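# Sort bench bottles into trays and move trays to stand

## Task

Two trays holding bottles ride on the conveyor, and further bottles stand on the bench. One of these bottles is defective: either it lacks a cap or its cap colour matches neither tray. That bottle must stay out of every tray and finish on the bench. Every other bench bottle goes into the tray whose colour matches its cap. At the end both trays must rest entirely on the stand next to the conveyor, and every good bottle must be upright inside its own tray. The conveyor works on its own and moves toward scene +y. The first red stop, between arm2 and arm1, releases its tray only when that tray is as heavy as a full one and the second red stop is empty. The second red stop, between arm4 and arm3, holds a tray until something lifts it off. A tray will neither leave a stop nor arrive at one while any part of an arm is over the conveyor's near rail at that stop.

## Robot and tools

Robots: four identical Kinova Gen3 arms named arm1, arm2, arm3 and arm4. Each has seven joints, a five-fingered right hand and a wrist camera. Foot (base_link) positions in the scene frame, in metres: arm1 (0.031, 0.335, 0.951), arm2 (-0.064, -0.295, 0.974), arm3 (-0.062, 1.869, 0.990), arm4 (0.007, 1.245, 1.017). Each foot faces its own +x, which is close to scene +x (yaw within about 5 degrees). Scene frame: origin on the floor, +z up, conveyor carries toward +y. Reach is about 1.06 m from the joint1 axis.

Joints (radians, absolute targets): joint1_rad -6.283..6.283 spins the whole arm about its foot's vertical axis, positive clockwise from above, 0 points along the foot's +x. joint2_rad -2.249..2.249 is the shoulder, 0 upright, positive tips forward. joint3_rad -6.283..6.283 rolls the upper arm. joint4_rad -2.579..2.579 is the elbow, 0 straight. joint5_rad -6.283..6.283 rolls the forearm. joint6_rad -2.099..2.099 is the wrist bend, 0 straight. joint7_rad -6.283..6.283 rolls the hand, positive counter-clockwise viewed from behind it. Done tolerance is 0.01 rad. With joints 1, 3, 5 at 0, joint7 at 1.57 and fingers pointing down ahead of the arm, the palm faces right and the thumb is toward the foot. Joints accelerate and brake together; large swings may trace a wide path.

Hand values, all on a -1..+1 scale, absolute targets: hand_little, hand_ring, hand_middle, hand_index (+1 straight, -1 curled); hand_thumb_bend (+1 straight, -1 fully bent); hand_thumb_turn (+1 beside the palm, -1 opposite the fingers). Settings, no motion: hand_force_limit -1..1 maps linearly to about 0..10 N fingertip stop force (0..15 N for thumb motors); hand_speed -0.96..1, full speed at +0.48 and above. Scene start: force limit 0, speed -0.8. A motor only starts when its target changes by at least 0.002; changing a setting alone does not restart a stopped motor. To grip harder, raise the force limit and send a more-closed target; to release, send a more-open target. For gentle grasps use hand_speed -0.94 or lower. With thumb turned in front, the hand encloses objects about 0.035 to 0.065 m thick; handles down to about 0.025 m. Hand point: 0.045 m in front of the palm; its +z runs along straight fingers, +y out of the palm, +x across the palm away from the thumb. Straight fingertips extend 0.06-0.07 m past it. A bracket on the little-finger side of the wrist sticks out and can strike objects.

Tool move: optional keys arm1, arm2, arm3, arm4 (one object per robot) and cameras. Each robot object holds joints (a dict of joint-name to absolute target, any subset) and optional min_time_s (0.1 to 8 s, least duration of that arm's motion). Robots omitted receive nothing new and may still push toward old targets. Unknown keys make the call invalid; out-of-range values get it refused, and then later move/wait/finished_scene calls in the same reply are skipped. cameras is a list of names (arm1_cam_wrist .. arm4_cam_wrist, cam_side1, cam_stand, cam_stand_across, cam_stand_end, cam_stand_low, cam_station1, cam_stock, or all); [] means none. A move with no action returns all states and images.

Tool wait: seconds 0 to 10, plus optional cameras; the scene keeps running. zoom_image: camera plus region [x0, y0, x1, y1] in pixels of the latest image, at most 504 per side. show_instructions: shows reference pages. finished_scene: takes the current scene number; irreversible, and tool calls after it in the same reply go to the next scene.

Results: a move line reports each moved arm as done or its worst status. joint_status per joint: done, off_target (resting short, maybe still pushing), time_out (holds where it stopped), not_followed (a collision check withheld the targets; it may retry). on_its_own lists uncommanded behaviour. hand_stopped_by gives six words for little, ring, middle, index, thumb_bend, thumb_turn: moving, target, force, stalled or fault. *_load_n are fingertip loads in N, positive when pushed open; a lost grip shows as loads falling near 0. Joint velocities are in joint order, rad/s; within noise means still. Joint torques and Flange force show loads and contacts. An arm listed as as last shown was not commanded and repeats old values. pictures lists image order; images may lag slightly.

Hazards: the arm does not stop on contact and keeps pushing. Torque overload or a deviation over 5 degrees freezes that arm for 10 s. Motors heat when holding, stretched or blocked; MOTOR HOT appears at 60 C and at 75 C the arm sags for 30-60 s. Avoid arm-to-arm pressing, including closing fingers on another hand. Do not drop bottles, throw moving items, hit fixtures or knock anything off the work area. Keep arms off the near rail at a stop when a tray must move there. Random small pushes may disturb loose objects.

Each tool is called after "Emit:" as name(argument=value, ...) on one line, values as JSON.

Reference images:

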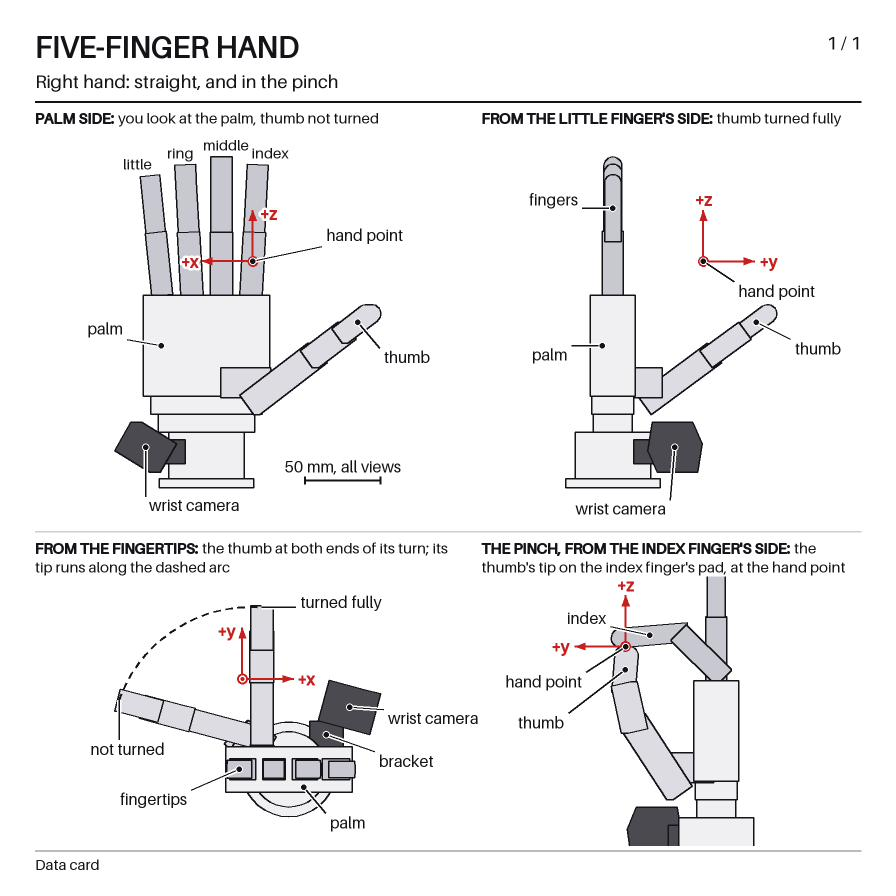

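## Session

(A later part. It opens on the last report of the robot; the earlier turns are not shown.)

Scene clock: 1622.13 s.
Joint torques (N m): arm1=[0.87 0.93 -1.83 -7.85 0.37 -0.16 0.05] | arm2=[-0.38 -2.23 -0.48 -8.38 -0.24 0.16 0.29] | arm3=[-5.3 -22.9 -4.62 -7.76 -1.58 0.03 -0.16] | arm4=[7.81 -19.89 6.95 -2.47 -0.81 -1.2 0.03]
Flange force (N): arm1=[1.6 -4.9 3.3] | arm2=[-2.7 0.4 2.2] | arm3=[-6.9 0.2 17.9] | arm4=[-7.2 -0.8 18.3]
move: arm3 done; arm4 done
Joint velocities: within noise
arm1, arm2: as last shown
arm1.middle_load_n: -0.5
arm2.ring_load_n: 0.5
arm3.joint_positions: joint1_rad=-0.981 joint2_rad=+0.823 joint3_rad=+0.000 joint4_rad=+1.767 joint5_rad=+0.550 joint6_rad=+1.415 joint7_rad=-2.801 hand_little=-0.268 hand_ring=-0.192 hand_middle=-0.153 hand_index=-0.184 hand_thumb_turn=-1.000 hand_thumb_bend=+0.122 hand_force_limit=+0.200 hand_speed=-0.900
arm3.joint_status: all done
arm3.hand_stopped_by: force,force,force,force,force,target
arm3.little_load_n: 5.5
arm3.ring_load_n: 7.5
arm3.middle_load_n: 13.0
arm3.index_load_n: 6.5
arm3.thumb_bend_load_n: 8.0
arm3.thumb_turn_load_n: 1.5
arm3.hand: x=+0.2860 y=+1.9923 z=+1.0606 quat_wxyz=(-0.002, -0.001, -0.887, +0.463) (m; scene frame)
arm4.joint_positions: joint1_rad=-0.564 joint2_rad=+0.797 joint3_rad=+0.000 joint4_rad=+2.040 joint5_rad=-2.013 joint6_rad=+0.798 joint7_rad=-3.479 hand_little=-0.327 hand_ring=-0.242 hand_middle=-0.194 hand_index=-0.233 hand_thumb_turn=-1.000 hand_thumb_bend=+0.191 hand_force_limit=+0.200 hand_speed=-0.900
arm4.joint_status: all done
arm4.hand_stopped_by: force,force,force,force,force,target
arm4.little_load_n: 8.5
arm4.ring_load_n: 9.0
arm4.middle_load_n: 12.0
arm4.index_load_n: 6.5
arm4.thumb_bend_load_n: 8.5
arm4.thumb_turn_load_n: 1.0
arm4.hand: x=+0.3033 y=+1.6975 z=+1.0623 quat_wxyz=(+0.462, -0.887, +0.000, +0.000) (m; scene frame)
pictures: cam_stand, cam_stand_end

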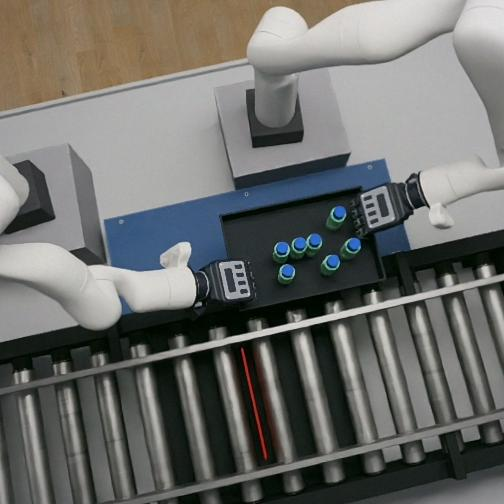

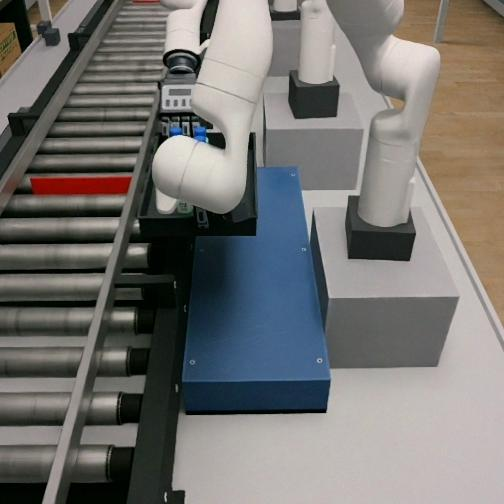

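Emit:
move(arm4={"joints":{"joint1_rad":-0.7933,"joint2_rad":0.8018,"joint3_rad":0,"joint4_rad":2.0189,"joint5_rad":-2.2572,"joint6_rad":0.7303,"joint7_rad":-3.444},"min_time_s":2.5}, arm3={"joints":{"joint1_rad":-1.16,"joint2_rad":0.8573,"joint3_rad":0,"joint4_rad":1.6711,"joint5_rad":0.4064,"joint6_rad":1.5148,"joint7_rad":-2.8601},"min_time_s":2.5})

Emit:
move(arm4={"joints":{"joint1_rad":-1.0021,"joint2_rad":0.8254,"joint3_rad":0,"joint4_rad":1.9289,"joint5_rad":-2.4589,"joint6_rad":0.6324,"joint7_rad":-3.4367},"min_time_s":2.5}, arm3={"joints":{"joint1_rad":-1.3156,"joint2_rad":0.9164,"joint3_rad":0,"joint4_rad":1.5122,"joint5_rad":0.2833,"joint6_rad":1.6409,"joint7_rad":-2.9165},"min_time_s":2.5}, cameras=["cam_stand","cam_stand_end","cam_stand_across","cam_stand_low"])

Emit:
zoom_image(camera="cam_stand", region=[220, 120, 440, 300])

Emit:
zoom_image(camera="cam_stand_end", region=[120, 140, 360, 430])

Scene clock: 1629.43 s.
Joint torques (N m): arm1=[0.87 0.91 -1.81 -7.86 0.38 -0.15 0.03] | arm2=[-0.4 -2.18 -0.46 -8.36 -0.25 0.15 0.28] | arm3=[-4.84 -24.24 -4.17 -9.38 -1.55 -0.24 -0.12] | arm4=[7.28 -19.84 6.61 -0.98 -0.59 -1.19 0.01]
Flange force (N): arm1=[1.6 -4.9 3.4] | arm2=[-2.6 0.4 2.2] | arm3=[-6.1 0.0 18.1] | arm4=[-6.8 -0.7 18.9]
move: arm3 done; arm4 done
Joint velocities: within noise
arm1, arm2: as last shown
arm1.middle_load_n: 0.0
arm2.ring_load_n: 0.0
arm3.joint_positions: joint1_rad=-1.160 joint2_rad=+0.857 joint3_rad=+0.000 joint4_rad=+1.671 joint5_rad=+0.406 joint6_rad=+1.515 joint7_rad=-2.860 hand_little=-0.268 hand_ring=-0.192 hand_middle=-0.153 hand_index=-0.184 hand_thumb_turn=-1.000 hand_thumb_bend=+0.122 hand_force_limit=+0.200 hand_speed=-0.900
arm3.joint_status: all done
arm3.hand_stopped_by: force,force,force,force,force,target
arm3.little_load_n: 4.5
arm3.ring_load_n: 7.5
arm3.middle_load_n: 13.0
arm3.index_load_n: 7.0
arm3.thumb_bend_load_n: 8.0
arm3.thumb_turn_load_n: 1.5
arm3.hand: x=+0.2306 y=+2.0657 z=+1.0602 quat_wxyz=(-0.002, -0.001, -0.887, +0.463) (m; scene frame)
arm4.joint_positions: joint1_rad=-0.793 joint2_rad=+0.802 joint3_rad=+0.000 joint4_rad=+2.019 joint5_rad=-2.257 joint6_rad=+0.730 joint7_rad=-3.444 hand_little=-0.327 hand_ring=-0.242 hand_middle=-0.194 hand_index=-0.232 hand_thumb_turn=-1.000 hand_thumb_bend=+0.191 hand_force_limit=+0.200 hand_speed=-0.900
arm4.joint_status: all done
arm4.hand_stopped_by: force,force,force,force,force,target
arm4.little_load_n: 8.0
arm4.ring_load_n: 9.0
arm4.middle_load_n: 11.5
arm4.index_load_n: 7.0
arm4.thumb_bend_load_n: 8.0
arm4.thumb_turn_load_n: 1.0
arm4.hand: x=+0.2479 y=+1.7709 z=+1.0624 quat_wxyz=(+0.462, -0.887, +0.000, +0.000) (m; scene frame)
pictures: none

Scene clock: 1632.23 s.
Joint torques (N m): arm1=[0.85 0.92 -1.85 -7.84 0.38 -0.15 0.05] | arm2=[-0.41 -2.22 -0.49 -8.35 -0.23 0.16 0.27] | arm3=[-4.46 -26.22 -3.67 -11.1 -1.48 -0.6 -0.08] | arm4=[6.59 -20.29 6.13 -0.22 -0.47 -1.32 0.05]
Flange force (N): arm1=[1.5 -4.9 3.4] | arm2=[-2.7 0.3 2.1] | arm3=[-5.4 -0.7 18.7] | arm4=[-5.5 -1.7 18.8]
move: arm3 done; arm4 done
Joint velocities: within noise
arm1, arm2: as last shown
arm3.joint_positions: joint1_rad=-1.316 joint2_rad=+0.916 joint3_rad=+0.000 joint4_rad=+1.512 joint5_rad=+0.283 joint6_rad=+1.641 joint7_rad=-2.916 hand_little=-0.268 hand_ring=-0.192 hand_middle=-0.153 hand_index=-0.184 hand_thumb_turn=-1.000 hand_thumb_bend=+0.122 hand_force_limit=+0.200 hand_speed=-0.900
arm3.joint_status: all done
arm3.hand_stopped_by: force,force,force,force,force,target
arm3.little_load_n: 4.0
arm3.ring_load_n: 7.5
arm3.middle_load_n: 13.5
arm3.index_load_n: 7.5
arm3.thumb_bend_load_n: 8.0
arm3.thumb_turn_load_n: 1.5
arm3.hand: x=+0.1752 y=+2.1391 z=+1.0599 quat_wxyz=(-0.002, -0.001, -0.887, +0.463) (m; scene frame)
arm4.joint_positions: joint1_rad=-1.002 joint2_rad=+0.825 joint3_rad=+0.000 joint4_rad=+1.929 joint5_rad=-2.459 joint6_rad=+0.632 joint7_rad=-3.437 hand_little=-0.327 hand_ring=-0.242 hand_middle=-0.194 hand_index=-0.232 hand_thumb_turn=-1.000 hand_thumb_bend=+0.191 hand_force_limit=+0.200 hand_speed=-0.900
arm4.joint_status: all done
arm4.hand_stopped_by: force,force,force,force,force,target
arm4.little_load_n: 7.5
arm4.ring_load_n: 9.0
arm4.middle_load_n: 12.0
arm4.index_load_n: 7.5
arm4.thumb_bend_load_n: 8.0
arm4.thumb_turn_load_n: 1.0
arm4.hand: x=+0.1926 y=+1.8444 z=+1.0626 quat_wxyz=(+0.462, -0.887, +0.000, +0.000) (m; scene frame)
pictures: cam_stand, cam_stand_across, cam_stand_end, cam_stand_low

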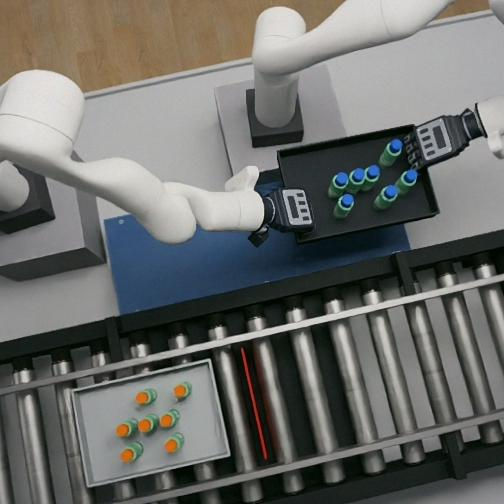

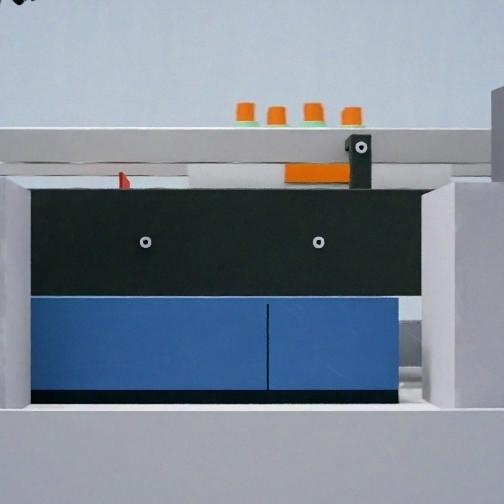

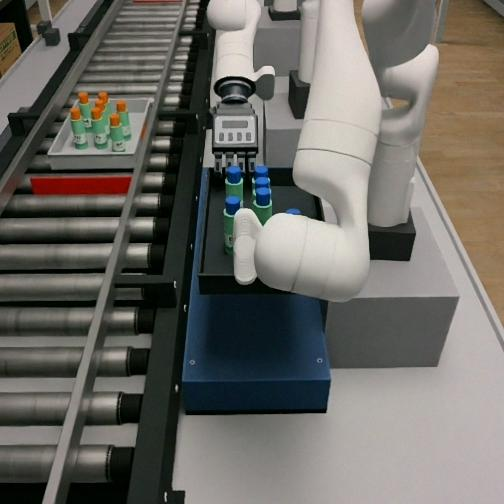

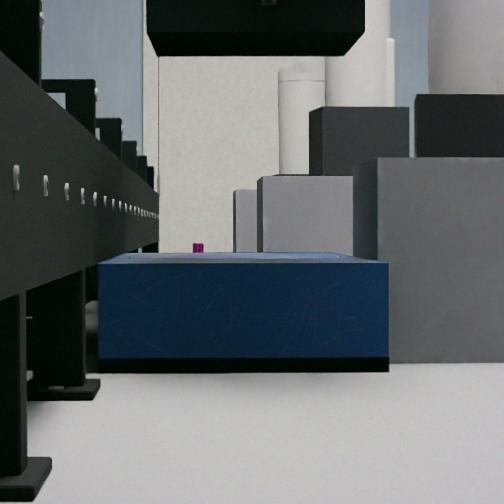

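Scaled by 2.291 from the camera's 504x504 image, which has a finer 720x720 frame.

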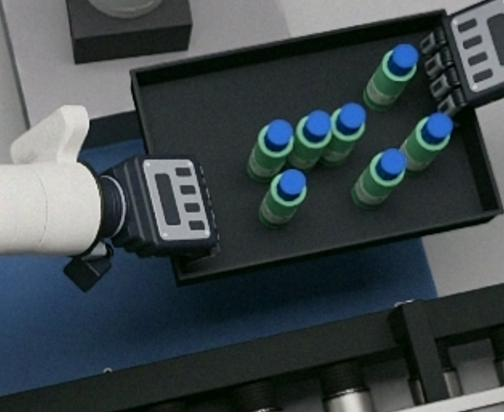

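Scaled by 1.738 from the camera's 504x504 image, which has a finer 720x720 frame.

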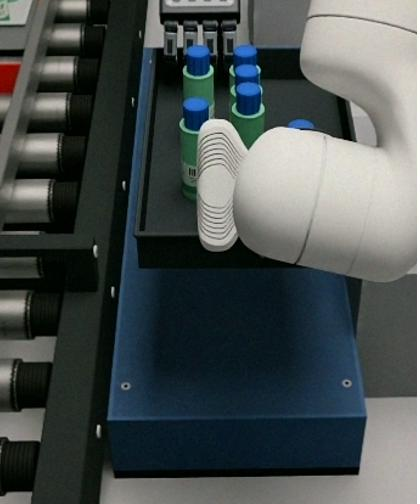

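Emit:
move(arm4={"joints":{"joint1_rad":-0.9652,"joint2_rad":1.0675,"joint3_rad":0,"joint4_rad":1.9202,"joint5_rad":-2.5681,"joint6_rad":0.8279,"joint7_rad":-3.2433},"min_time_s":3.5}, arm3={"joints":{"joint1_rad":-1.2894,"joint2_rad":1.0976,"joint3_rad":0,"joint4_rad":1.5409,"joint5_rad":0.3063,"joint6_rad":1.4356,"joint7_rad":-2.9632},"min_time_s":3.5})

Emit:
move(arm4={"joints":{"joint1_rad":-0.9652,"joint2_rad":1.2659,"joint3_rad":0,"joint4_rad":1.8267,"joint5_rad":-2.6142,"joint6_rad":0.9173,"joint7_rad":-3.1717},"min_time_s":3}, arm3={"joints":{"joint1_rad":-1.2894,"joint2_rad":1.269,"joint3_rad":0,"joint4_rad":1.4659,"joint5_rad":0.3117,"joint6_rad":1.3437,"joint7_rad":-2.993},"min_time_s":3}, cameras=["cam_stand","cam_stand_end","cam_stand_low"])

Emit:
zoom_image(camera="cam_stand", region=[220, 120, 440, 300])

Emit:
zoom_image(camera="cam_stand_low", region=[90, 100, 410, 390])

Scene clock: 1658.23 s.
Joint torques (N m): arm1=[0.87 0.91 -1.84 -7.84 0.38 -0.18 0.04] | arm2=[-0.41 -2.19 -0.43 -8.35 -0.26 0.15 0.27] | arm3=[-3.61 -27.19 -3.01 -8.12 -1.1 0.13 -0.19] | arm4=[5.61 -20.64 5.01 0.62 -0.82 -0.29 -0.07]
Flange force (N): arm1=[1.5 -5.0 3.2] | arm2=[-2.6 0.4 2.1] | arm3=[-4.9 1.7 16.3] | arm4=[-5.6 0.3 15.1]
move: arm3 done; arm4 done
Joint velocities: within noise
arm1, arm2: as last shown
arm3.joint_positions: joint1_rad=-1.289 joint2_rad=+1.098 joint3_rad=+0.000 joint4_rad=+1.541 joint5_rad=+0.306 joint6_rad=+1.436 joint7_rad=-2.963 hand_little=-0.269 hand_ring=-0.192 hand_middle=-0.153 hand_index=-0.184 hand_thumb_turn=-1.000 hand_thumb_bend=+0.122 hand_force_limit=+0.200 hand_speed=-0.900
arm3.joint_status: all done
arm3.hand_stopped_by: force,force,force,force,force,target
arm3.little_load_n: 3.5
arm3.ring_load_n: 6.5
arm3.middle_load_n: 12.5
arm3.index_load_n: 7.0
arm3.thumb_bend_load_n: 8.5
arm3.thumb_turn_load_n: 1.5
arm3.hand: x=+0.1838 y=+2.1209 z=+0.9580 quat_wxyz=(-0.002, -0.001, -0.887, +0.463) (m; scene frame)
arm4.joint_positions: joint1_rad=-0.965 joint2_rad=+1.068 joint3_rad=+0.000 joint4_rad=+1.920 joint5_rad=-2.568 joint6_rad=+0.828 joint7_rad=-3.243 hand_little=-0.327 hand_ring=-0.242 hand_middle=-0.194 hand_index=-0.232 hand_thumb_turn=-1.000 hand_thumb_bend=+0.191 hand_force_limit=+0.200 hand_speed=-0.900
arm4.joint_status: all done
arm4.hand_stopped_by: force,force,force,force,force,target
arm4.little_load_n: 6.5
arm4.ring_load_n: 8.5
arm4.middle_load_n: 11.0
arm4.index_load_n: 6.5
arm4.thumb_bend_load_n: 8.5
arm4.thumb_turn_load_n: 1.0
arm4.hand: x=+0.2006 y=+1.8267 z=+0.9606 quat_wxyz=(+0.463, -0.887, +0.000, +0.000) (m; scene frame)
pictures: none

Scene clock: 1661.53 s.
Joint torques (N m): arm1=[0.88 0.93 -1.87 -7.83 0.38 -0.16 0.03] | arm2=[-0.44 -2.2 -0.42 -8.4 -0.22 0.15 0.27] | arm3=[-2.84 -27.83 -2.28 -6.23 -0.73 0.67 -0.21] | arm4=[4.57 -21.22 3.95 0.69 -0.77 0.43 -0.11]
Flange force (N): arm1=[1.5 -5.1 3.3] | arm2=[-2.5 0.5 2.3] | arm3=[-4.0 3.3 14.5] | arm4=[-4.9 1.4 12.6]
move: arm3 done; arm4 done
Joint velocities: within noise
arm1, arm2: as last shown
arm1.ring_load_n: 0.5
arm3.joint_positions: joint1_rad=-1.289 joint2_rad=+1.269 joint3_rad=+0.000 joint4_rad=+1.466 joint5_rad=+0.312 joint6_rad=+1.344 joint7_rad=-2.993 hand_little=-0.269 hand_ring=-0.192 hand_middle=-0.153 hand_index=-0.184 hand_thumb_turn=-1.000 hand_thumb_bend=+0.122 hand_force_limit=+0.200 hand_speed=-0.900
arm3.joint_status: all done
arm3.hand_stopped_by: force,force,force,force,force,target
arm3.little_load_n: 3.0
arm3.ring_load_n: 6.0
arm3.middle_load_n: 12.5
arm3.index_load_n: 7.0
arm3.thumb_bend_load_n: 8.5
arm3.thumb_turn_load_n: 2.0
arm3.hand: x=+0.1841 y=+2.1208 z=+0.8780 quat_wxyz=(-0.002, -0.001, -0.887, +0.463) (m; scene frame)
arm4.joint_positions: joint1_rad=-0.965 joint2_rad=+1.266 joint3_rad=+0.000 joint4_rad=+1.827 joint5_rad=-2.614 joint6_rad=+0.917 joint7_rad=-3.172 hand_little=-0.327 hand_ring=-0.242 hand_middle=-0.194 hand_index=-0.232 hand_thumb_turn=-1.000 hand_thumb_bend=+0.191 hand_force_limit=+0.200 hand_speed=-0.900
arm4.joint_status: all done
arm4.hand_stopped_by: force,force,force,force,force,target
arm4.little_load_n: 6.0
arm4.ring_load_n: 8.0
arm4.middle_load_n: 11.0
arm4.index_load_n: 6.5
arm4.thumb_bend_load_n: 8.5
arm4.thumb_turn_load_n: 1.5
arm4.hand: x=+0.2006 y=+1.8267 z=+0.8806 quat_wxyz=(+0.462, -0.887, +0.000, +0.000) (m; scene frame)
pictures: cam_stand, cam_stand_end, cam_stand_low

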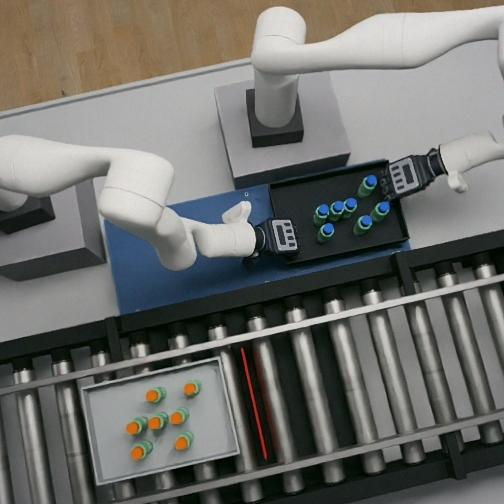

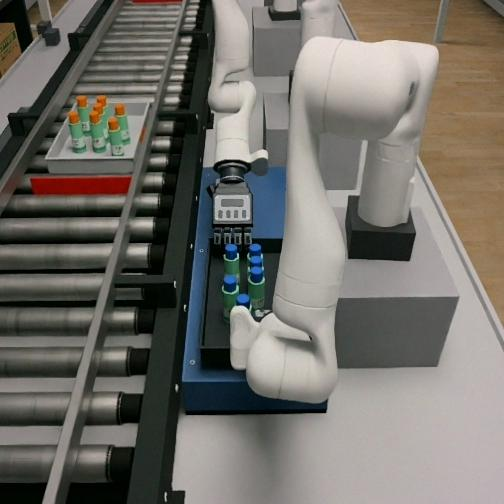

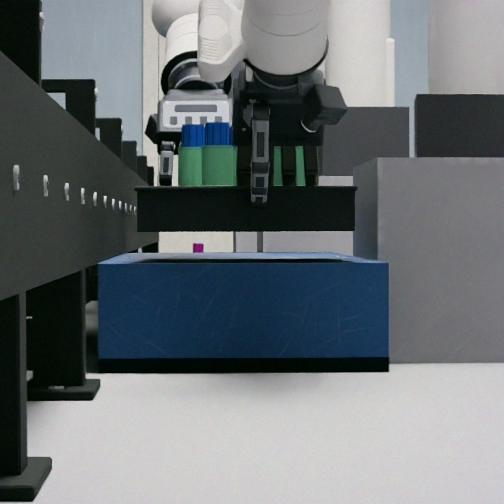

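Scaled by 2.291 from the camera's 504x504 image, which has a finer 720x720 frame.

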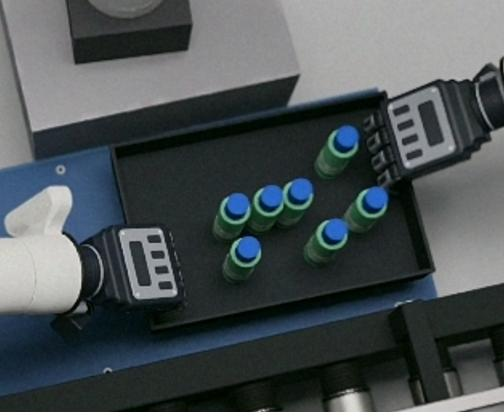

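Scaled by 1.575 from the camera's 504x504 image, which has a finer 720x720 frame.

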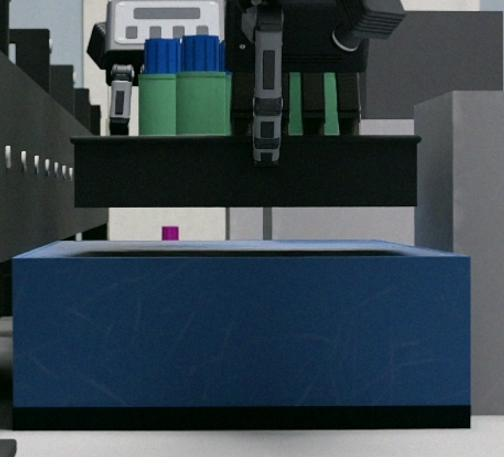

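Emit:
move(arm4={"joints":{"joint1_rad":-0.9652,"joint2_rad":1.3199,"joint3_rad":0,"joint4_rad":1.7931,"joint5_rad":-2.622,"joint6_rad":0.935,"joint7_rad":-3.1589},"min_time_s":2.5}, arm3={"joints":{"joint1_rad":-1.2894,"joint2_rad":1.3175,"joint3_rad":0,"joint4_rad":1.4371,"joint5_rad":0.3132,"joint6_rad":1.3249,"joint7_rad":-2.9993},"min_time_s":2.5})

Emit:
move(arm4={"joints":{"joint1_rad":-0.9652,"joint2_rad":1.3273,"joint3_rad":0,"joint4_rad":1.7884,"joint5_rad":-2.6231,"joint6_rad":0.9374,"joint7_rad":-3.1572},"min_time_s":1}, arm3={"joints":{"joint1_rad":-1.2894,"joint2_rad":1.3241,"joint3_rad":0,"joint4_rad":1.4331,"joint5_rad":0.3134,"joint6_rad":1.3223,"joint7_rad":-3.0002},"min_time_s":1}, cameras=["cam_stand_low"])

Emit:
zoom_image(camera="cam_stand_low", region=[90, 150, 410, 290])

Scene clock: 1670.70 s.
Joint torques (N m): arm1=[0.88 0.92 -1.85 -7.84 0.4 -0.17 0.04] | arm2=[-0.43 -2.19 -0.44 -8.37 -0.2 0.15 0.27] | arm3=[-2.72 -27.93 -2.13 -5.77 -0.63 0.81 -0.23] | arm4=[4.26 -21.29 3.64 0.66 -0.7 0.58 -0.09]
Flange force (N): arm1=[1.5 -4.9 3.3] | arm2=[-2.5 0.5 2.2] | arm3=[-3.9 3.7 14.1] | arm4=[-4.7 1.5 11.9]
move: arm3 done; arm4 done
Joint velocities: within noise
arm1.joint_positions: joint1_rad=-0.800 joint2_rad=-0.378 joint3_rad=+0.000 joint4_rad=+1.600 joint5_rad=+0.300 joint6_rad=+1.900 joint7_rad=-2.000 hand_little=-1.000 hand_ring=-1.000 hand_middle=+0.200 hand_index=+0.200 hand_thumb_turn=-1.000 hand_thumb_bend=+0.700 hand_force_limit=-0.300 hand_speed=+0.000
arm1.joint_status: not commanded
arm1.hand_stopped_by: target,target,target,target,target,target
arm1.little_load_n: 0.0
arm1.ring_load_n: 0.0
arm1.middle_load_n: 0.0
arm1.index_load_n: 0.0
arm1.thumb_bend_load_n: 0.0
arm1.thumb_turn_load_n: 0.0
arm1.hand: x=+0.2241 y=+0.4359 z=+1.4130 quat_wxyz=(-0.088, +0.176, -0.975, +0.102) (m; scene frame)
arm2: as last shown
arm3.joint_positions: joint1_rad=-1.289 joint2_rad=+1.317 joint3_rad=+0.000 joint4_rad=+1.437 joint5_rad=+0.313 joint6_rad=+1.325 joint7_rad=-2.999 hand_little=-0.269 hand_ring=-0.192 hand_middle=-0.153 hand_index=-0.184 hand_thumb_turn=-1.000 hand_thumb_bend=+0.122 hand_force_limit=+0.200 hand_speed=-0.900
arm3.joint_status: all done
arm3.hand_stopped_by: force,force,force,force,force,target
arm3.little_load_n: 2.5
arm3.ring_load_n: 6.0
arm3.middle_load_n: 12.0
arm3.index_load_n: 7.0
arm3.thumb_bend_load_n: 8.5
arm3.thumb_turn_load_n: 1.5
arm3.hand: x=+0.1841 y=+2.1207 z=+0.8559 quat_wxyz=(-0.002, -0.001, -0.887, +0.462) (m; scene frame)
arm4.joint_positions: joint1_rad=-0.965 joint2_rad=+1.320 joint3_rad=+0.000 joint4_rad=+1.793 joint5_rad=-2.622 joint6_rad=+0.935 joint7_rad=-3.159 hand_little=-0.327 hand_ring=-0.242 hand_middle=-0.194 hand_index=-0.232 hand_thumb_turn=-1.000 hand_thumb_bend=+0.191 hand_force_limit=+0.200 hand_speed=-0.900
arm4.joint_status: all done
arm4.hand_stopped_by: force,force,force,force,force,target
arm4.little_load_n: 6.0
arm4.ring_load_n: 7.5
arm4.middle_load_n: 10.5
arm4.index_load_n: 6.0
arm4.thumb_bend_load_n: 9.0
arm4.thumb_turn_load_n: 1.5
arm4.hand: x=+0.2005 y=+1.8267 z=+0.8586 quat_wxyz=(+0.462, -0.887, +0.000, +0.000) (m; scene frame)
pictures: none

Scene clock: 1672.00 s.
Joint torques (N m): arm1=[0.85 0.92 -1.85 -7.86 0.39 -0.14 0.04] | arm2=[-0.44 -2.18 -0.45 -8.36 -0.23 0.18 0.26] | arm3=[-2.74 -28 -2.1 -5.86 -0.66 0.77 -0.24] | arm4=[4.39 -21.27 3.69 0.63 -0.7 0.56 -0.13]
Flange force (N): arm1=[1.5 -4.9 3.4] | arm2=[-2.6 0.4 2.2] | arm3=[-3.8 3.5 14.3] | arm4=[-5.1 1.5 11.7]
move: arm3 done; arm4 done
Joint velocities: within noise
arm1, arm2: as last shown
arm3.joint_positions: joint1_rad=-1.289 joint2_rad=+1.324 joint3_rad=+0.000 joint4_rad=+1.433 joint5_rad=+0.313 joint6_rad=+1.322 joint7_rad=-3.000 hand_little=-0.269 hand_ring=-0.192 hand_middle=-0.153 hand_index=-0.184 hand_thumb_turn=-1.000 hand_thumb_bend=+0.122 hand_force_limit=+0.200 hand_speed=-0.900
arm3.joint_status: all done
arm3.hand_stopped_by: force,force,force,force,force,target
arm3.little_load_n: 2.5
arm3.ring_load_n: 5.5
arm3.middle_load_n: 12.5
arm3.index_load_n: 7.0
arm3.thumb_bend_load_n: 8.5
arm3.thumb_turn_load_n: 2.0
arm3.hand: x=+0.1841 y=+2.1206 z=+0.8529 quat_wxyz=(-0.002, -0.001, -0.887, +0.462) (m; scene frame)
arm4.joint_positions: joint1_rad=-0.965 joint2_rad=+1.327 joint3_rad=+0.000 joint4_rad=+1.788 joint5_rad=-2.623 joint6_rad=+0.937 joint7_rad=-3.157 hand_little=-0.327 hand_ring=-0.242 hand_middle=-0.194 hand_index=-0.232 hand_thumb_turn=-1.000 hand_thumb_bend=+0.191 hand_force_limit=+0.200 hand_speed=-0.900
arm4.joint_status: all done
arm4.hand_stopped_by: force,force,force,force,force,target
arm4.little_load_n: 6.0
arm4.ring_load_n: 7.5
arm4.middle_load_n: 11.0
arm4.index_load_n: 6.0
arm4.thumb_bend_load_n: 9.0
arm4.thumb_turn_load_n: 1.0
arm4.hand: x=+0.2005 y=+1.8266 z=+0.8555 quat_wxyz=(+0.462, -0.887, +0.000, +0.000) (m; scene frame)
pictures: cam_stand_low

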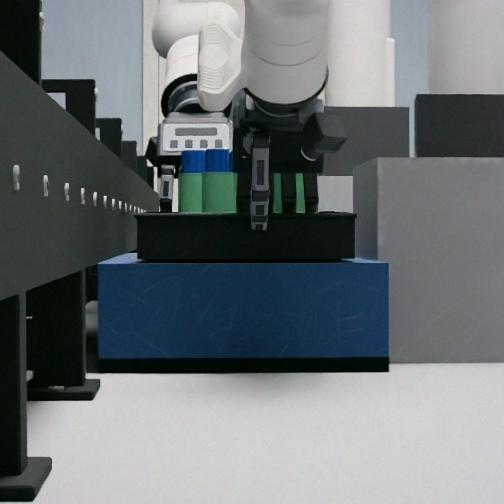

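Scaled by 1.575 from the camera's 504x504 image, which has a finer 720x720 frame.

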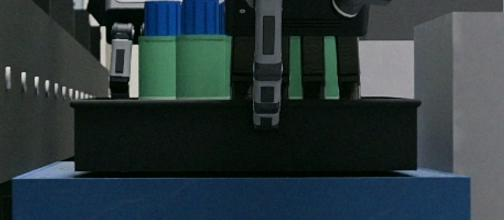

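Emit:
move(arm4={"joints":{"joint1_rad":-0.9652,"joint2_rad":1.3322,"joint3_rad":0,"joint4_rad":1.7853,"joint5_rad":-2.6238,"joint6_rad":0.939,"joint7_rad":-3.156},"min_time_s":0.8}, arm3={"joints":{"joint1_rad":-1.2894,"joint2_rad":1.3285,"joint3_rad":0,"joint4_rad":1.4304,"joint5_rad":0.3135,"joint6_rad":1.3206,"joint7_rad":-3.0008},"min_time_s":0.8})

Emit:
move(arm4={"joints":{"joint1_rad":-0.9652,"joint2_rad":1.3371,"joint3_rad":0,"joint4_rad":1.7822,"joint5_rad":-2.6245,"joint6_rad":0.9406,"joint7_rad":-3.1548},"min_time_s":0.8}, arm3={"joints":{"joint1_rad":-1.2894,"joint2_rad":1.3329,"joint3_rad":0,"joint4_rad":1.4277,"joint5_rad":0.3136,"joint6_rad":1.3189,"joint7_rad":-3.0014},"min_time_s":0.8}, cameras=["cam_stand_low"])

Emit:
zoom_image(camera="cam_stand_low", region=[90, 150, 410, 290])

Scene clock: 1675.80 s.
Joint torques (N m): arm1=[0.88 0.91 -1.84 -7.86 0.39 -0.16 0.03] | arm2=[-0.39 -2.2 -0.47 -8.34 -0.22 0.18 0.24] | arm3=[-2.75 -28.09 -2.23 -5.8 -0.63 0.78 -0.22] | arm4=[4.32 -21.21 3.75 0.78 -0.75 0.55 -0.08]
Flange force (N): arm1=[1.5 -5.0 3.4] | arm2=[-2.7 0.3 2.1] | arm3=[-4.0 3.7 14.3] | arm4=[-4.7 1.4 12.0]
move: arm3 done; arm4 done
Joint velocities: within noise
arm1: as last shown
arm2.joint_positions: joint1_rad=+0.900 joint2_rad=-0.372 joint3_rad=+0.000 joint4_rad=+1.600 joint5_rad=+0.000 joint6_rad=+1.950 joint7_rad=-1.900 hand_little=-1.000 hand_ring=-1.000 hand_middle=+0.200 hand_index=+0.200 hand_thumb_turn=-1.000 hand_thumb_bend=+0.680 hand_force_limit=-0.300 hand_speed=-0.800
arm2.joint_status: not commanded
arm2.hand_stopped_by: target,target,target,target,target,target
arm2.little_load_n: 0.0
arm2.ring_load_n: 0.5
arm2.middle_load_n: 0.0
arm2.index_load_n: 0.0
arm2.thumb_bend_load_n: 0.0
arm2.thumb_turn_load_n: -0.5
arm2.hand: x=+0.0552 y=-0.4345 z=+1.4321 quat_wxyz=(+0.020, -0.614, -0.789, -0.005) (m; scene frame)
arm3.joint_positions: joint1_rad=-1.289 joint2_rad=+1.329 joint3_rad=+0.000 joint4_rad=+1.430 joint5_rad=+0.314 joint6_rad=+1.321 joint7_rad=-3.001 hand_little=-0.269 hand_ring=-0.192 hand_middle=-0.153 hand_index=-0.184 hand_thumb_turn=-1.000 hand_thumb_bend=+0.122 hand_force_limit=+0.200 hand_speed=-0.900
arm3.joint_status: all done
arm3.hand_stopped_by: force,force,force,force,force,target
arm3.little_load_n: 2.5
arm3.ring_load_n: 6.0
arm3.middle_load_n: 12.5
arm3.index_load_n: 7.0
arm3.thumb_bend_load_n: 8.5
arm3.thumb_turn_load_n: 1.5
arm3.hand: x=+0.1841 y=+2.1206 z=+0.8509 quat_wxyz=(-0.002, -0.001, -0.887, +0.462) (m; scene frame)
arm4.joint_positions: joint1_rad=-0.965 joint2_rad=+1.332 joint3_rad=+0.000 joint4_rad=+1.785 joint5_rad=-2.624 joint6_rad=+0.939 joint7_rad=-3.156 hand_little=-0.327 hand_ring=-0.242 hand_middle=-0.194 hand_index=-0.232 hand_thumb_turn=-1.000 hand_thumb_bend=+0.191 hand_force_limit=+0.200 hand_speed=-0.900
arm4.joint_status: all done
arm4.hand_stopped_by: force,force,force,force,force,target
arm4.little_load_n: 6.0
arm4.ring_load_n: 7.5
arm4.middle_load_n: 10.5
arm4.index_load_n: 6.0
arm4.thumb_bend_load_n: 9.0
arm4.thumb_turn_load_n: 1.0
arm4.hand: x=+0.2005 y=+1.8265 z=+0.8535 quat_wxyz=(+0.463, -0.887, +0.000, +0.000) (m; scene frame)
pictures: none

Scene clock: 1676.90 s.
Joint torques (N m): arm1=[0.87 0.95 -1.83 -7.86 0.38 -0.14 0.06] | arm2=[-0.41 -2.22 -0.44 -8.36 -0.24 0.16 0.27] | arm3=[-2.74 -26.56 -2.7 -6.59 -0.72 -0.61 -0.22] | arm4=[4.32 -21.21 3.67 0.88 -0.71 0.58 -0.13]
Flange force (N): arm1=[1.6 -4.8 3.5] | arm2=[-2.6 0.5 2.1] | arm3=[-3.6 -1.1 11.4] | arm4=[-4.6 1.4 12.3]
move: arm3 done; arm4 done
Joint velocities: within noise
arm1, arm2: as last shown
arm2.little_load_n: 0.5
arm2.ring_load_n: 0.0
arm2.thumb_turn_load_n: 0.0
arm3.joint_positions: joint1_rad=-1.289 joint2_rad=+1.333 joint3_rad=+0.000 joint4_rad=+1.428 joint5_rad=+0.314 joint6_rad=+1.319 joint7_rad=-3.001 hand_little=-0.269 hand_ring=-0.192 hand_middle=-0.153 hand_index=-0.184 hand_thumb_turn=-1.000 hand_thumb_bend=+0.122 hand_force_limit=+0.200 hand_speed=-0.900
arm3.joint_status: all done
arm3.hand_stopped_by: force,force,force,force,force,target
arm3.little_load_n: 2.5
arm3.ring_load_n: 5.5
arm3.middle_load_n: 12.0
arm3.index_load_n: 6.5
arm3.thumb_bend_load_n: 8.0
arm3.thumb_turn_load_n: 1.5
arm3.hand: x=+0.1841 y=+2.1205 z=+0.8489 quat_wxyz=(-0.002, -0.001, -0.887, +0.462) (m; scene frame)
arm4.joint_positions: joint1_rad=-0.965 joint2_rad=+1.337 joint3_rad=+0.000 joint4_rad=+1.782 joint5_rad=-2.624 joint6_rad=+0.941 joint7_rad=-3.155 hand_little=-0.327 hand_ring=-0.242 hand_middle=-0.194 hand_index=-0.232 hand_thumb_turn=-1.000 hand_thumb_bend=+0.191 hand_force_limit=+0.200 hand_speed=-0.900
arm4.joint_status: all done
arm4.hand_stopped_by: force,force,force,force,force,target
arm4.little_load_n: 6.0
arm4.ring_load_n: 7.5
arm4.middle_load_n: 11.0
arm4.index_load_n: 6.0
arm4.thumb_bend_load_n: 9.0
arm4.thumb_turn_load_n: 1.0
arm4.hand: x=+0.2004 y=+1.8265 z=+0.8515 quat_wxyz=(+0.463, -0.887, +0.000, +0.000) (m; scene frame)
pictures: cam_stand_low

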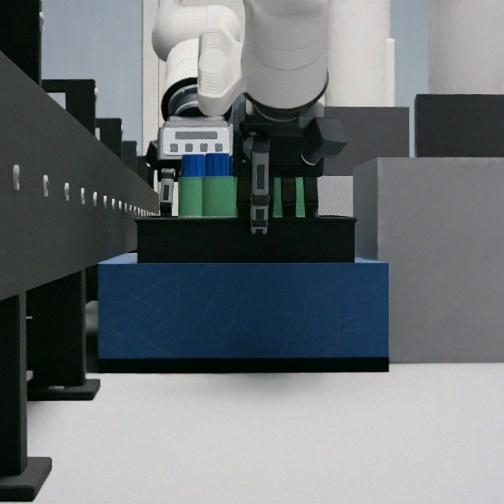

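Scaled by 1.575 from the camera's 504x504 image, which has a finer 720x720 frame.

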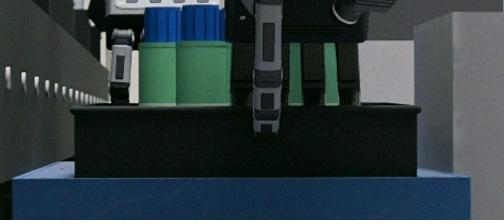

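Emit:
move(arm4={"joints":{"joint1_rad":-0.9652,"joint2_rad":1.342,"joint3_rad":0,"joint4_rad":1.7791,"joint5_rad":-2.6252,"joint6_rad":0.9422,"joint7_rad":-3.1537},"min_time_s":0.8})

Emit:
move(arm4={"joints":{"joint1_rad":-0.9652,"joint2_rad":1.3458,"joint3_rad":0,"joint4_rad":1.7768,"joint5_rad":-2.6257,"joint6_rad":0.9434,"joint7_rad":-3.1528},"min_time_s":0.8}, arm3={"joints":{"joint1_rad":-1.2894,"joint2_rad":1.3351,"joint3_rad":0,"joint4_rad":1.4264,"joint5_rad":0.3137,"joint6_rad":1.318,"joint7_rad":-3.0017},"min_time_s":0.8})

Scene clock: 1680.23 s.
Joint torques (N m): arm1=[0.87 0.91 -1.8 -7.85 0.4 -0.16 0.05] | arm2=[-0.41 -2.21 -0.42 -8.38 -0.23 0.15 0.26] | arm3=[-2.98 -26.99 -2.93 -6.99 -0.83 -0.68 -0.19] | arm4=[4.26 -21.1 3.75 0.81 -0.74 0.56 -0.06]
Flange force (N): arm1=[1.6 -4.8 3.3] | arm2=[-2.6 0.5 2.2] | arm3=[-3.7 -1.5 12.6] | arm4=[-4.5 1.2 11.8]
move: arm4 done
Joint velocities: within noise
arm1, arm2, arm3: as last shown
arm2.little_load_n: 0.0
arm2.index_load_n: 0.5
arm3.middle_load_n: 11.5
arm3.index_load_n: 7.0
arm4.joint_positions: joint1_rad=-0.965 joint2_rad=+1.342 joint3_rad=+0.000 joint4_rad=+1.779 joint5_rad=-2.625 joint6_rad=+0.942 joint7_rad=-3.154 hand_little=-0.327 hand_ring=-0.242 hand_middle=-0.194 hand_index=-0.232 hand_thumb_turn=-1.000 hand_thumb_bend=+0.191 hand_force_limit=+0.200 hand_speed=-0.900
arm4.joint_status: all done
arm4.hand_stopped_by: force,force,force,force,force,target
arm4.little_load_n: 5.5
arm4.ring_load_n: 7.5
arm4.middle_load_n: 11.0
arm4.index_load_n: 6.0
arm4.thumb_bend_load_n: 9.0
arm4.thumb_turn_load_n: 1.5
arm4.hand: x=+0.2004 y=+1.8264 z=+0.8495 quat_wxyz=(+0.463, -0.887, +0.000, +0.000) (m; scene frame)
pictures: none

Scene clock: 1681.33 s.
Joint torques (N m): arm1=[0.9 0.94 -1.82 -7.85 0.37 -0.16 0.04] | arm2=[-0.4 -2.24 -0.44 -8.37 -0.23 0.15 0.27] | arm3=[-2.07 -19.6 -4 -9.68 -0.9 -6.24 -0.28] | arm4=[3.87 -20.93 3.32 0.92 -0.64 0.53 -0.11]
Flange force (N): arm1=[1.6 -4.9 3.3] | arm2=[-2.7 0.5 2.1] | arm3=[-0.8 -21.4 -1.7] | arm4=[-3.9 1.2 11.4]
move: arm3 done; arm4 done
Joint velocities: within noise
arm1, arm2: as last shown
arm2.index_load_n: 0.0
arm3.joint_positions: joint1_rad=-1.289 joint2_rad=+1.335 joint3_rad=+0.000 joint4_rad=+1.426 joint5_rad=+0.314 joint6_rad=+1.318 joint7_rad=-3.002 hand_little=-0.269 hand_ring=-0.192 hand_middle=-0.153 hand_index=-0.184 hand_thumb_turn=-1.000 hand_thumb_bend=+0.122 hand_force_limit=+0.200 hand_speed=-0.900
arm3.joint_status: all done
arm3.hand_stopped_by: force,force,force,force,force,target
arm3.little_load_n: 2.0
arm3.ring_load_n: 4.5
arm3.middle_load_n: 9.5
arm3.index_load_n: 5.5
arm3.thumb_bend_load_n: 6.0
arm3.thumb_turn_load_n: 1.5
arm3.hand: x=+0.1841 y=+2.1205 z=+0.8479 quat_wxyz=(-0.002, -0.001, -0.887, +0.462) (m; scene frame)
arm4.joint_positions: joint1_rad=-0.965 joint2_rad=+1.346 joint3_rad=+0.000 joint4_rad=+1.777 joint5_rad=-2.626 joint6_rad=+0.943 joint7_rad=-3.153 hand_little=-0.327 hand_ring=-0.242 hand_middle=-0.194 hand_index=-0.232 hand_thumb_turn=-1.000 hand_thumb_bend=+0.191 hand_force_limit=+0.200 hand_speed=-0.900
arm4.joint_status: all done
arm4.hand_stopped_by: force,force,force,force,force,target
arm4.little_load_n: 5.0
arm4.ring_load_n: 7.5
arm4.middle_load_n: 11.5
arm4.index_load_n: 6.5
arm4.thumb_bend_load_n: 9.5
arm4.thumb_turn_load_n: 1.0
arm4.hand: x=+0.2003 y=+1.8263 z=+0.8479 quat_wxyz=(+0.463, -0.887, +0.000, +0.000) (m; scene frame)
pictures: none

Emit:
move(arm3={"joints":{"joint1_rad":-1.2894,"joint2_rad":1.3329,"joint3_rad":0,"joint4_rad":1.4277,"joint5_rad":0.3136,"joint6_rad":1.3189,"joint7_rad":-3.0014},"min_time_s":0.6}, arm4={"joints":{"joint1_rad":-0.9652,"joint2_rad":1.3495,"joint3_rad":0,"joint4_rad":1.7745,"joint5_rad":-2.6262,"joint6_rad":0.9446,"joint7_rad":-3.1519},"min_time_s":0.6})

Emit:
move(arm4={"joints":{"joint1_rad":-0.9652,"joint2_rad":1.3532,"joint3_rad":0,"joint4_rad":1.7722,"joint5_rad":-2.6267,"joint6_rad":0.9458,"joint7_rad":-3.151},"min_time_s":0.6}, cameras=["cam_stand_low"])

Emit:
zoom_image(camera="cam_stand_low", region=[110, 200, 410, 290])

Scene clock: 1686.40 s.
Joint torques (N m): arm1=[0.89 0.94 -1.87 -7.87 0.38 -0.16 0.05] | arm2=[-0.41 -2.22 -0.46 -8.38 -0.23 0.17 0.27] | arm3=[-1.88 -25.62 -1.77 -4.89 -0.56 0.37 -0.26] | arm4=[2.87 -10.94 4.13 0.71 -0.93 -2.26 0.08]
Flange force (N): arm1=[1.6 -5.0 3.5] | arm2=[-2.6 0.4 2.2] | arm3=[-3.3 1.8 9.2] | arm4=[-5.6 -12.9 -8.7]
move: arm3 done; arm4 done
Joint velocities: within noise
arm1, arm2: as last shown
arm3.joint_positions: joint1_rad=-1.289 joint2_rad=+1.333 joint3_rad=+0.000 joint4_rad=+1.428 joint5_rad=+0.314 joint6_rad=+1.319 joint7_rad=-3.001 hand_little=-0.269 hand_ring=-0.192 hand_middle=-0.153 hand_index=-0.184 hand_thumb_turn=-1.000 hand_thumb_bend=+0.122 hand_force_limit=+0.200 hand_speed=-0.900
arm3.joint_status: all done
arm3.hand_stopped_by: force,force,force,force,force,target
arm3.little_load_n: 3.0
arm3.ring_load_n: 5.0
arm3.middle_load_n: 10.5
arm3.index_load_n: 6.5
arm3.thumb_bend_load_n: 7.5
arm3.thumb_turn_load_n: 2.0
arm3.hand: x=+0.1841 y=+2.1206 z=+0.8489 quat_wxyz=(-0.002, -0.001, -0.887, +0.462) (m; scene frame)
arm4.joint_positions: joint1_rad=-0.965 joint2_rad=+1.349 joint3_rad=+0.000 joint4_rad=+1.774 joint5_rad=-2.626 joint6_rad=+0.945 joint7_rad=-3.152 hand_little=-0.327 hand_ring=-0.242 hand_middle=-0.194 hand_index=-0.232 hand_thumb_turn=-1.000 hand_thumb_bend=+0.191 hand_force_limit=+0.200 hand_speed=-0.900
arm4.joint_status: all done
arm4.hand_stopped_by: force,force,force,force,force,target
arm4.little_load_n: 3.0
arm4.ring_load_n: 5.0
arm4.middle_load_n: 8.0
arm4.index_load_n: 4.0
arm4.thumb_bend_load_n: 9.0
arm4.thumb_turn_load_n: 1.0
arm4.hand: x=+0.2003 y=+1.8262 z=+0.8464 quat_wxyz=(+0.463, -0.887, +0.000, +0.000) (m; scene frame)
pictures: none

Scene clock: 1687.30 s.
Joint torques (N m): arm1=[0.84 0.89 -1.86 -7.86 0.39 -0.15 0.07] | arm2=[-0.41 -2.2 -0.47 -8.35 -0.22 0.17 0.28] | arm3=[-1.53 -25.31 -1.21 -4.13 -0.45 0.82 -0.31] | arm4=[1.54 -7.09 3.39 1.21 -0.77 -3.29 -0.13]
Flange force (N): arm1=[1.5 -4.8 3.4] | arm2=[-2.6 0.4 2.2] | arm3=[-3.2 3.3 8.2] | arm4=[-4.2 -17.5 -15.6]
move: arm4 done
Joint velocities: within noise
arm1, arm2, arm3: as last shown
arm1.little_load_n: 0.5
arm3.thumb_turn_load_n: 1.5
arm4.joint_positions: joint1_rad=-0.965 joint2_rad=+1.353 joint3_rad=+0.000 joint4_rad=+1.772 joint5_rad=-2.627 joint6_rad=+0.946 joint7_rad=-3.151 hand_little=-0.327 hand_ring=-0.242 hand_middle=-0.194 hand_index=-0.233 hand_thumb_turn=-1.000 hand_thumb_bend=+0.191 hand_force_limit=+0.200 hand_speed=-0.900
arm4.joint_status: all done
arm4.hand_stopped_by: force,force,force,force,force,target
arm4.little_load_n: 1.5
arm4.ring_load_n: 4.0
arm4.middle_load_n: 6.5
arm4.index_load_n: 3.0
arm4.thumb_bend_load_n: 9.0
arm4.thumb_turn_load_n: 2.0
arm4.hand: x=+0.2003 y=+1.8261 z=+0.8448 quat_wxyz=(+0.462, -0.887, +0.000, +0.000) (m; scene frame)
pictures: cam_stand_low

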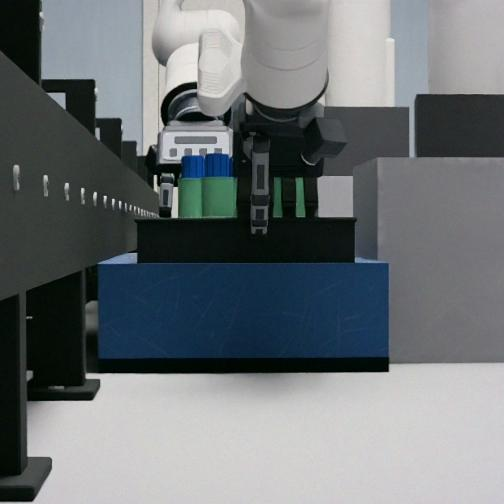

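Scaled by 1.680 from the camera's 504x504 image, which has a finer 720x720 frame.

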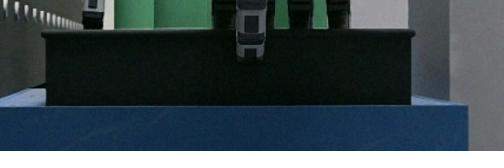

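Emit:
move(arm4={"joints":{"joint1_rad":-0.9652,"joint2_rad":1.3483,"joint3_rad":0,"joint4_rad":1.7752,"joint5_rad":-2.626,"joint6_rad":0.9442,"joint7_rad":-3.1522},"min_time_s":0.6})

Emit:
move(arm4={"joints":{"hand_middle":0.05,"hand_index":0.05,"hand_ring":0.05,"hand_little":0.05,"hand_thumb_bend":0.5,"hand_speed":-0.7}}, arm3={"joints":{"hand_middle":0.05,"hand_index":0.05,"hand_ring":0.05,"hand_little":0.05,"hand_thumb_bend":0.5,"hand_speed":-0.7}})

Emit:
move(arm4={"joints":{"joint1_rad":-0.9652,"joint2_rad":1.2659,"joint3_rad":0,"joint4_rad":1.8267,"joint5_rad":-2.6142,"joint6_rad":0.9173,"joint7_rad":-3.1717},"min_time_s":1.5}, arm3={"joints":{"joint1_rad":-1.2894,"joint2_rad":1.269,"joint3_rad":0,"joint4_rad":1.4659,"joint5_rad":0.3117,"joint6_rad":1.3437,"joint7_rad":-2.993},"min_time_s":1.5}, cameras=["cam_stand_low","cam_stand"])

Emit:
zoom_image(camera="cam_stand", region=[220, 120, 440, 300])

Scene clock: 1693.23 s.
Joint torques (N m): arm1=[0.88 0.96 -1.81 -7.81 0.39 -0.16 0.05] | arm2=[-0.41 -2.21 -0.48 -8.37 -0.22 0.15 0.25] | arm3=[-2.97 -27.43 -2.76 -6.5 -0.86 -0.18 -0.16] | arm4=[4.67 -20.64 4.1 1.38 -0.77 0.22 -0.11]
Flange force (N): arm1=[1.6 -4.9 3.2] | arm2=[-2.6 0.3 2.2] | arm3=[-4.1 0.6 13.1] | arm4=[-4.9 0.6 12.7]
move: arm4 done
Joint velocities: within noise
arm1.joint_positions: joint1_rad=-0.800 joint2_rad=-0.378 joint3_rad=+0.000 joint4_rad=+1.600 joint5_rad=+0.300 joint6_rad=+1.900 joint7_rad=-2.000 hand_little=-1.000 hand_ring=-1.000 hand_middle=+0.200 hand_index=+0.200 hand_thumb_turn=-1.000 hand_thumb_bend=+0.700 hand_force_limit=-0.300 hand_speed=+0.000
arm1.joint_status: not commanded
arm1.hand_stopped_by: target,target,target,target,target,target
arm1.little_load_n: 0.0
arm1.ring_load_n: 0.0
arm1.middle_load_n: 0.0
arm1.index_load_n: 0.0
arm1.thumb_bend_load_n: 0.0
arm1.thumb_turn_load_n: 0.0
arm1.hand: x=+0.2241 y=+0.4359 z=+1.4130 quat_wxyz=(-0.088, +0.176, -0.975, +0.102) (m; scene frame)
arm2, arm3: as last shown
arm3.ring_load_n: 5.5
arm3.middle_load_n: 11.5
arm3.index_load_n: 8.0
arm3.thumb_bend_load_n: 7.0
arm3.hand: x=+0.1841 y=+2.1205 z=+0.8489 quat_wxyz=(-0.002, -0.001, -0.887, +0.462) (m; scene frame)
arm4.joint_positions: joint1_rad=-0.965 joint2_rad=+1.348 joint3_rad=+0.000 joint4_rad=+1.775 joint5_rad=-2.626 joint6_rad=+0.944 joint7_rad=-3.152 hand_little=-0.327 hand_ring=-0.242 hand_middle=-0.194 hand_index=-0.232 hand_thumb_turn=-1.000 hand_thumb_bend=+0.191 hand_force_limit=+0.200 hand_speed=-0.900
arm4.joint_status: all done
arm4.hand_stopped_by: force,force,force,force,force,target
arm4.little_load_n: 4.5
arm4.ring_load_n: 7.5
arm4.middle_load_n: 11.5
arm4.index_load_n: 7.0
arm4.thumb_bend_load_n: 9.0
arm4.thumb_turn_load_n: 2.0
arm4.hand: x=+0.2003 y=+1.8263 z=+0.8469 quat_wxyz=(+0.462, -0.887, +0.000, +0.000) (m; scene frame)
pictures: none

Scene clock: 1694.60 s.
Joint torques (N m): arm1=[0.84 0.9 -1.85 -7.88 0.4 -0.14 0.03] | arm2=[-0.42 -2.22 -0.43 -8.34 -0.24 0.16 0.27] | arm3=[0.64 -21.48 1.19 -0.9 0.47 1.95 -0.46] | arm4=[-0.45 -20.99 -0.66 -2.61 -0.02 1.86 -0.39]
Flange force (N): arm1=[1.5 -4.9 3.5] | arm2=[-2.7 0.5 2.0] | arm3=[-1.0 5.4 0.0] | arm4=[-1.0 2.7 -2.0]
move: arm3 done; arm4 done
Joint velocities: within noise
arm1, arm2: as last shown
arm2.index_load_n: 0.5
arm3.joint_positions: joint1_rad=-1.289 joint2_rad=+1.333 joint3_rad=+0.000 joint4_rad=+1.428 joint5_rad=+0.314 joint6_rad=+1.319 joint7_rad=-3.001 hand_little=+0.050 hand_ring=+0.050 hand_middle=+0.050 hand_index=+0.050 hand_thumb_turn=-1.000 hand_thumb_bend=+0.500 hand_force_limit=+0.200 hand_speed=-0.700
arm3.joint_status: all done
arm3.hand_stopped_by: target,target,target,target,target,target
arm3.little_load_n: 0.0
arm3.ring_load_n: 0.0
arm3.middle_load_n: 0.0
arm3.index_load_n: 0.0
arm3.thumb_bend_load_n: 0.0
arm3.thumb_turn_load_n: 0.0
arm3.hand: x=+0.1841 y=+2.1205 z=+0.8489 quat_wxyz=(-0.002, -0.001, -0.887, +0.462) (m; scene frame)
arm4.joint_positions: joint1_rad=-0.965 joint2_rad=+1.348 joint3_rad=+0.000 joint4_rad=+1.775 joint5_rad=-2.626 joint6_rad=+0.944 joint7_rad=-3.152 hand_little=+0.050 hand_ring=+0.050 hand_middle=+0.050 hand_index=+0.050 hand_thumb_turn=-1.000 hand_thumb_bend=+0.500 hand_force_limit=+0.200 hand_speed=-0.700
arm4.joint_status: all done
arm4.hand_stopped_by: target,target,target,target,target,target
arm4.little_load_n: 0.0
arm4.ring_load_n: 0.0
arm4.middle_load_n: 0.0
arm4.index_load_n: -0.5
arm4.thumb_bend_load_n: 0.0
arm4.thumb_turn_load_n: 0.0
arm4.hand: x=+0.2003 y=+1.8263 z=+0.8469 quat_wxyz=(+0.463, -0.887, +0.000, +0.000) (m; scene frame)
pictures: none

Scene clock: 1696.40 s.
Joint torques (N m): arm1=[0.87 0.92 -1.86 -7.88 0.37 -0.17 0.03] | arm2=[-0.41 -2.17 -0.47 -8.37 -0.24 0.15 0.28] | arm3=[0.61 -21.39 1.11 -1.05 0.45 1.97 -0.42] | arm4=[-0.47 -20.85 -0.72 -2.72 -0.06 1.89 -0.33]
Flange force (N): arm1=[1.5 -5.0 3.5] | arm2=[-2.5 0.3 2.2] | arm3=[-1.1 5.5 -0.1] | arm4=[-0.6 2.8 -1.3]
move: arm3 done; arm4 done
Joint velocities: within noise
arm1: as last shown
arm2.joint_positions: joint1_rad=+0.900 joint2_rad=-0.372 joint3_rad=+0.000 joint4_rad=+1.600 joint5_rad=+0.000 joint6_rad=+1.950 joint7_rad=-1.900 hand_little=-1.000 hand_ring=-1.000 hand_middle=+0.200 hand_index=+0.200 hand_thumb_turn=-1.000 hand_thumb_bend=+0.680 hand_force_limit=-0.300 hand_speed=-0.800
arm2.joint_status: not commanded
arm2.hand_stopped_by: target,target,target,target,target,target
arm2.little_load_n: 0.0
arm2.ring_load_n: 0.0
arm2.middle_load_n: 0.0
arm2.index_load_n: 0.5
arm2.thumb_bend_load_n: 0.0
arm2.thumb_turn_load_n: 0.0
arm2.hand: x=+0.0552 y=-0.4345 z=+1.4321 quat_wxyz=(+0.020, -0.614, -0.789, -0.005) (m; scene frame)
arm3.joint_positions: joint1_rad=-1.289 joint2_rad=+1.269 joint3_rad=+0.000 joint4_rad=+1.466 joint5_rad=+0.312 joint6_rad=+1.344 joint7_rad=-2.993 hand_little=+0.050 hand_ring=+0.050 hand_middle=+0.050 hand_index=+0.050 hand_thumb_turn=-1.000 hand_thumb_bend=+0.500 hand_force_limit=+0.200 hand_speed=-0.700
arm3.joint_status: all done
arm3.hand_stopped_by: target,target,target,target,target,target
arm3.little_load_n: 0.0
arm3.ring_load_n: 0.0
arm3.middle_load_n: 0.5
arm3.index_load_n: 0.0
arm3.thumb_bend_load_n: 0.0
arm3.thumb_turn_load_n: 0.0
arm3.hand: x=+0.1841 y=+2.1208 z=+0.8780 quat_wxyz=(-0.002, -0.001, -0.887, +0.463) (m; scene frame)
arm4.joint_positions: joint1_rad=-0.965 joint2_rad=+1.266 joint3_rad=+0.000 joint4_rad=+1.827 joint5_rad=-2.614 joint6_rad=+0.917 joint7_rad=-3.172 hand_little=+0.050 hand_ring=+0.050 hand_middle=+0.050 hand_index=+0.050 hand_thumb_turn=-1.000 hand_thumb_bend=+0.500 hand_force_limit=+0.200 hand_speed=-0.700
arm4.joint_status: all done
arm4.hand_stopped_by: target,target,target,target,target,target
arm4.little_load_n: 0.0
arm4.ring_load_n: 0.0
arm4.middle_load_n: 0.0
arm4.index_load_n: 0.0
arm4.thumb_bend_load_n: 0.0
arm4.thumb_turn_load_n: 0.0
arm4.hand: x=+0.2005 y=+1.8267 z=+0.8806 quat_wxyz=(+0.462, -0.887, +0.000, +0.000) (m; scene frame)
pictures: cam_stand, cam_stand_low

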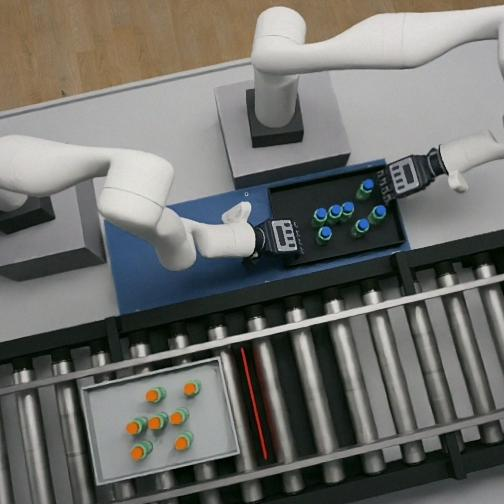

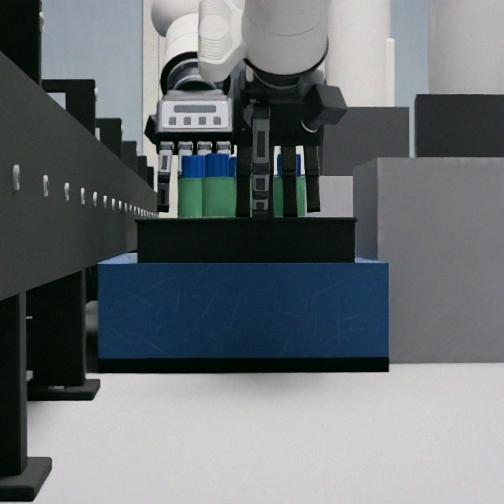

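Scaled by 2.291 from the camera's 504x504 image, which has a finer 720x720 frame.

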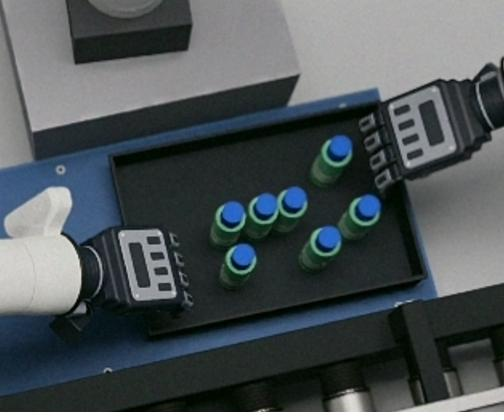

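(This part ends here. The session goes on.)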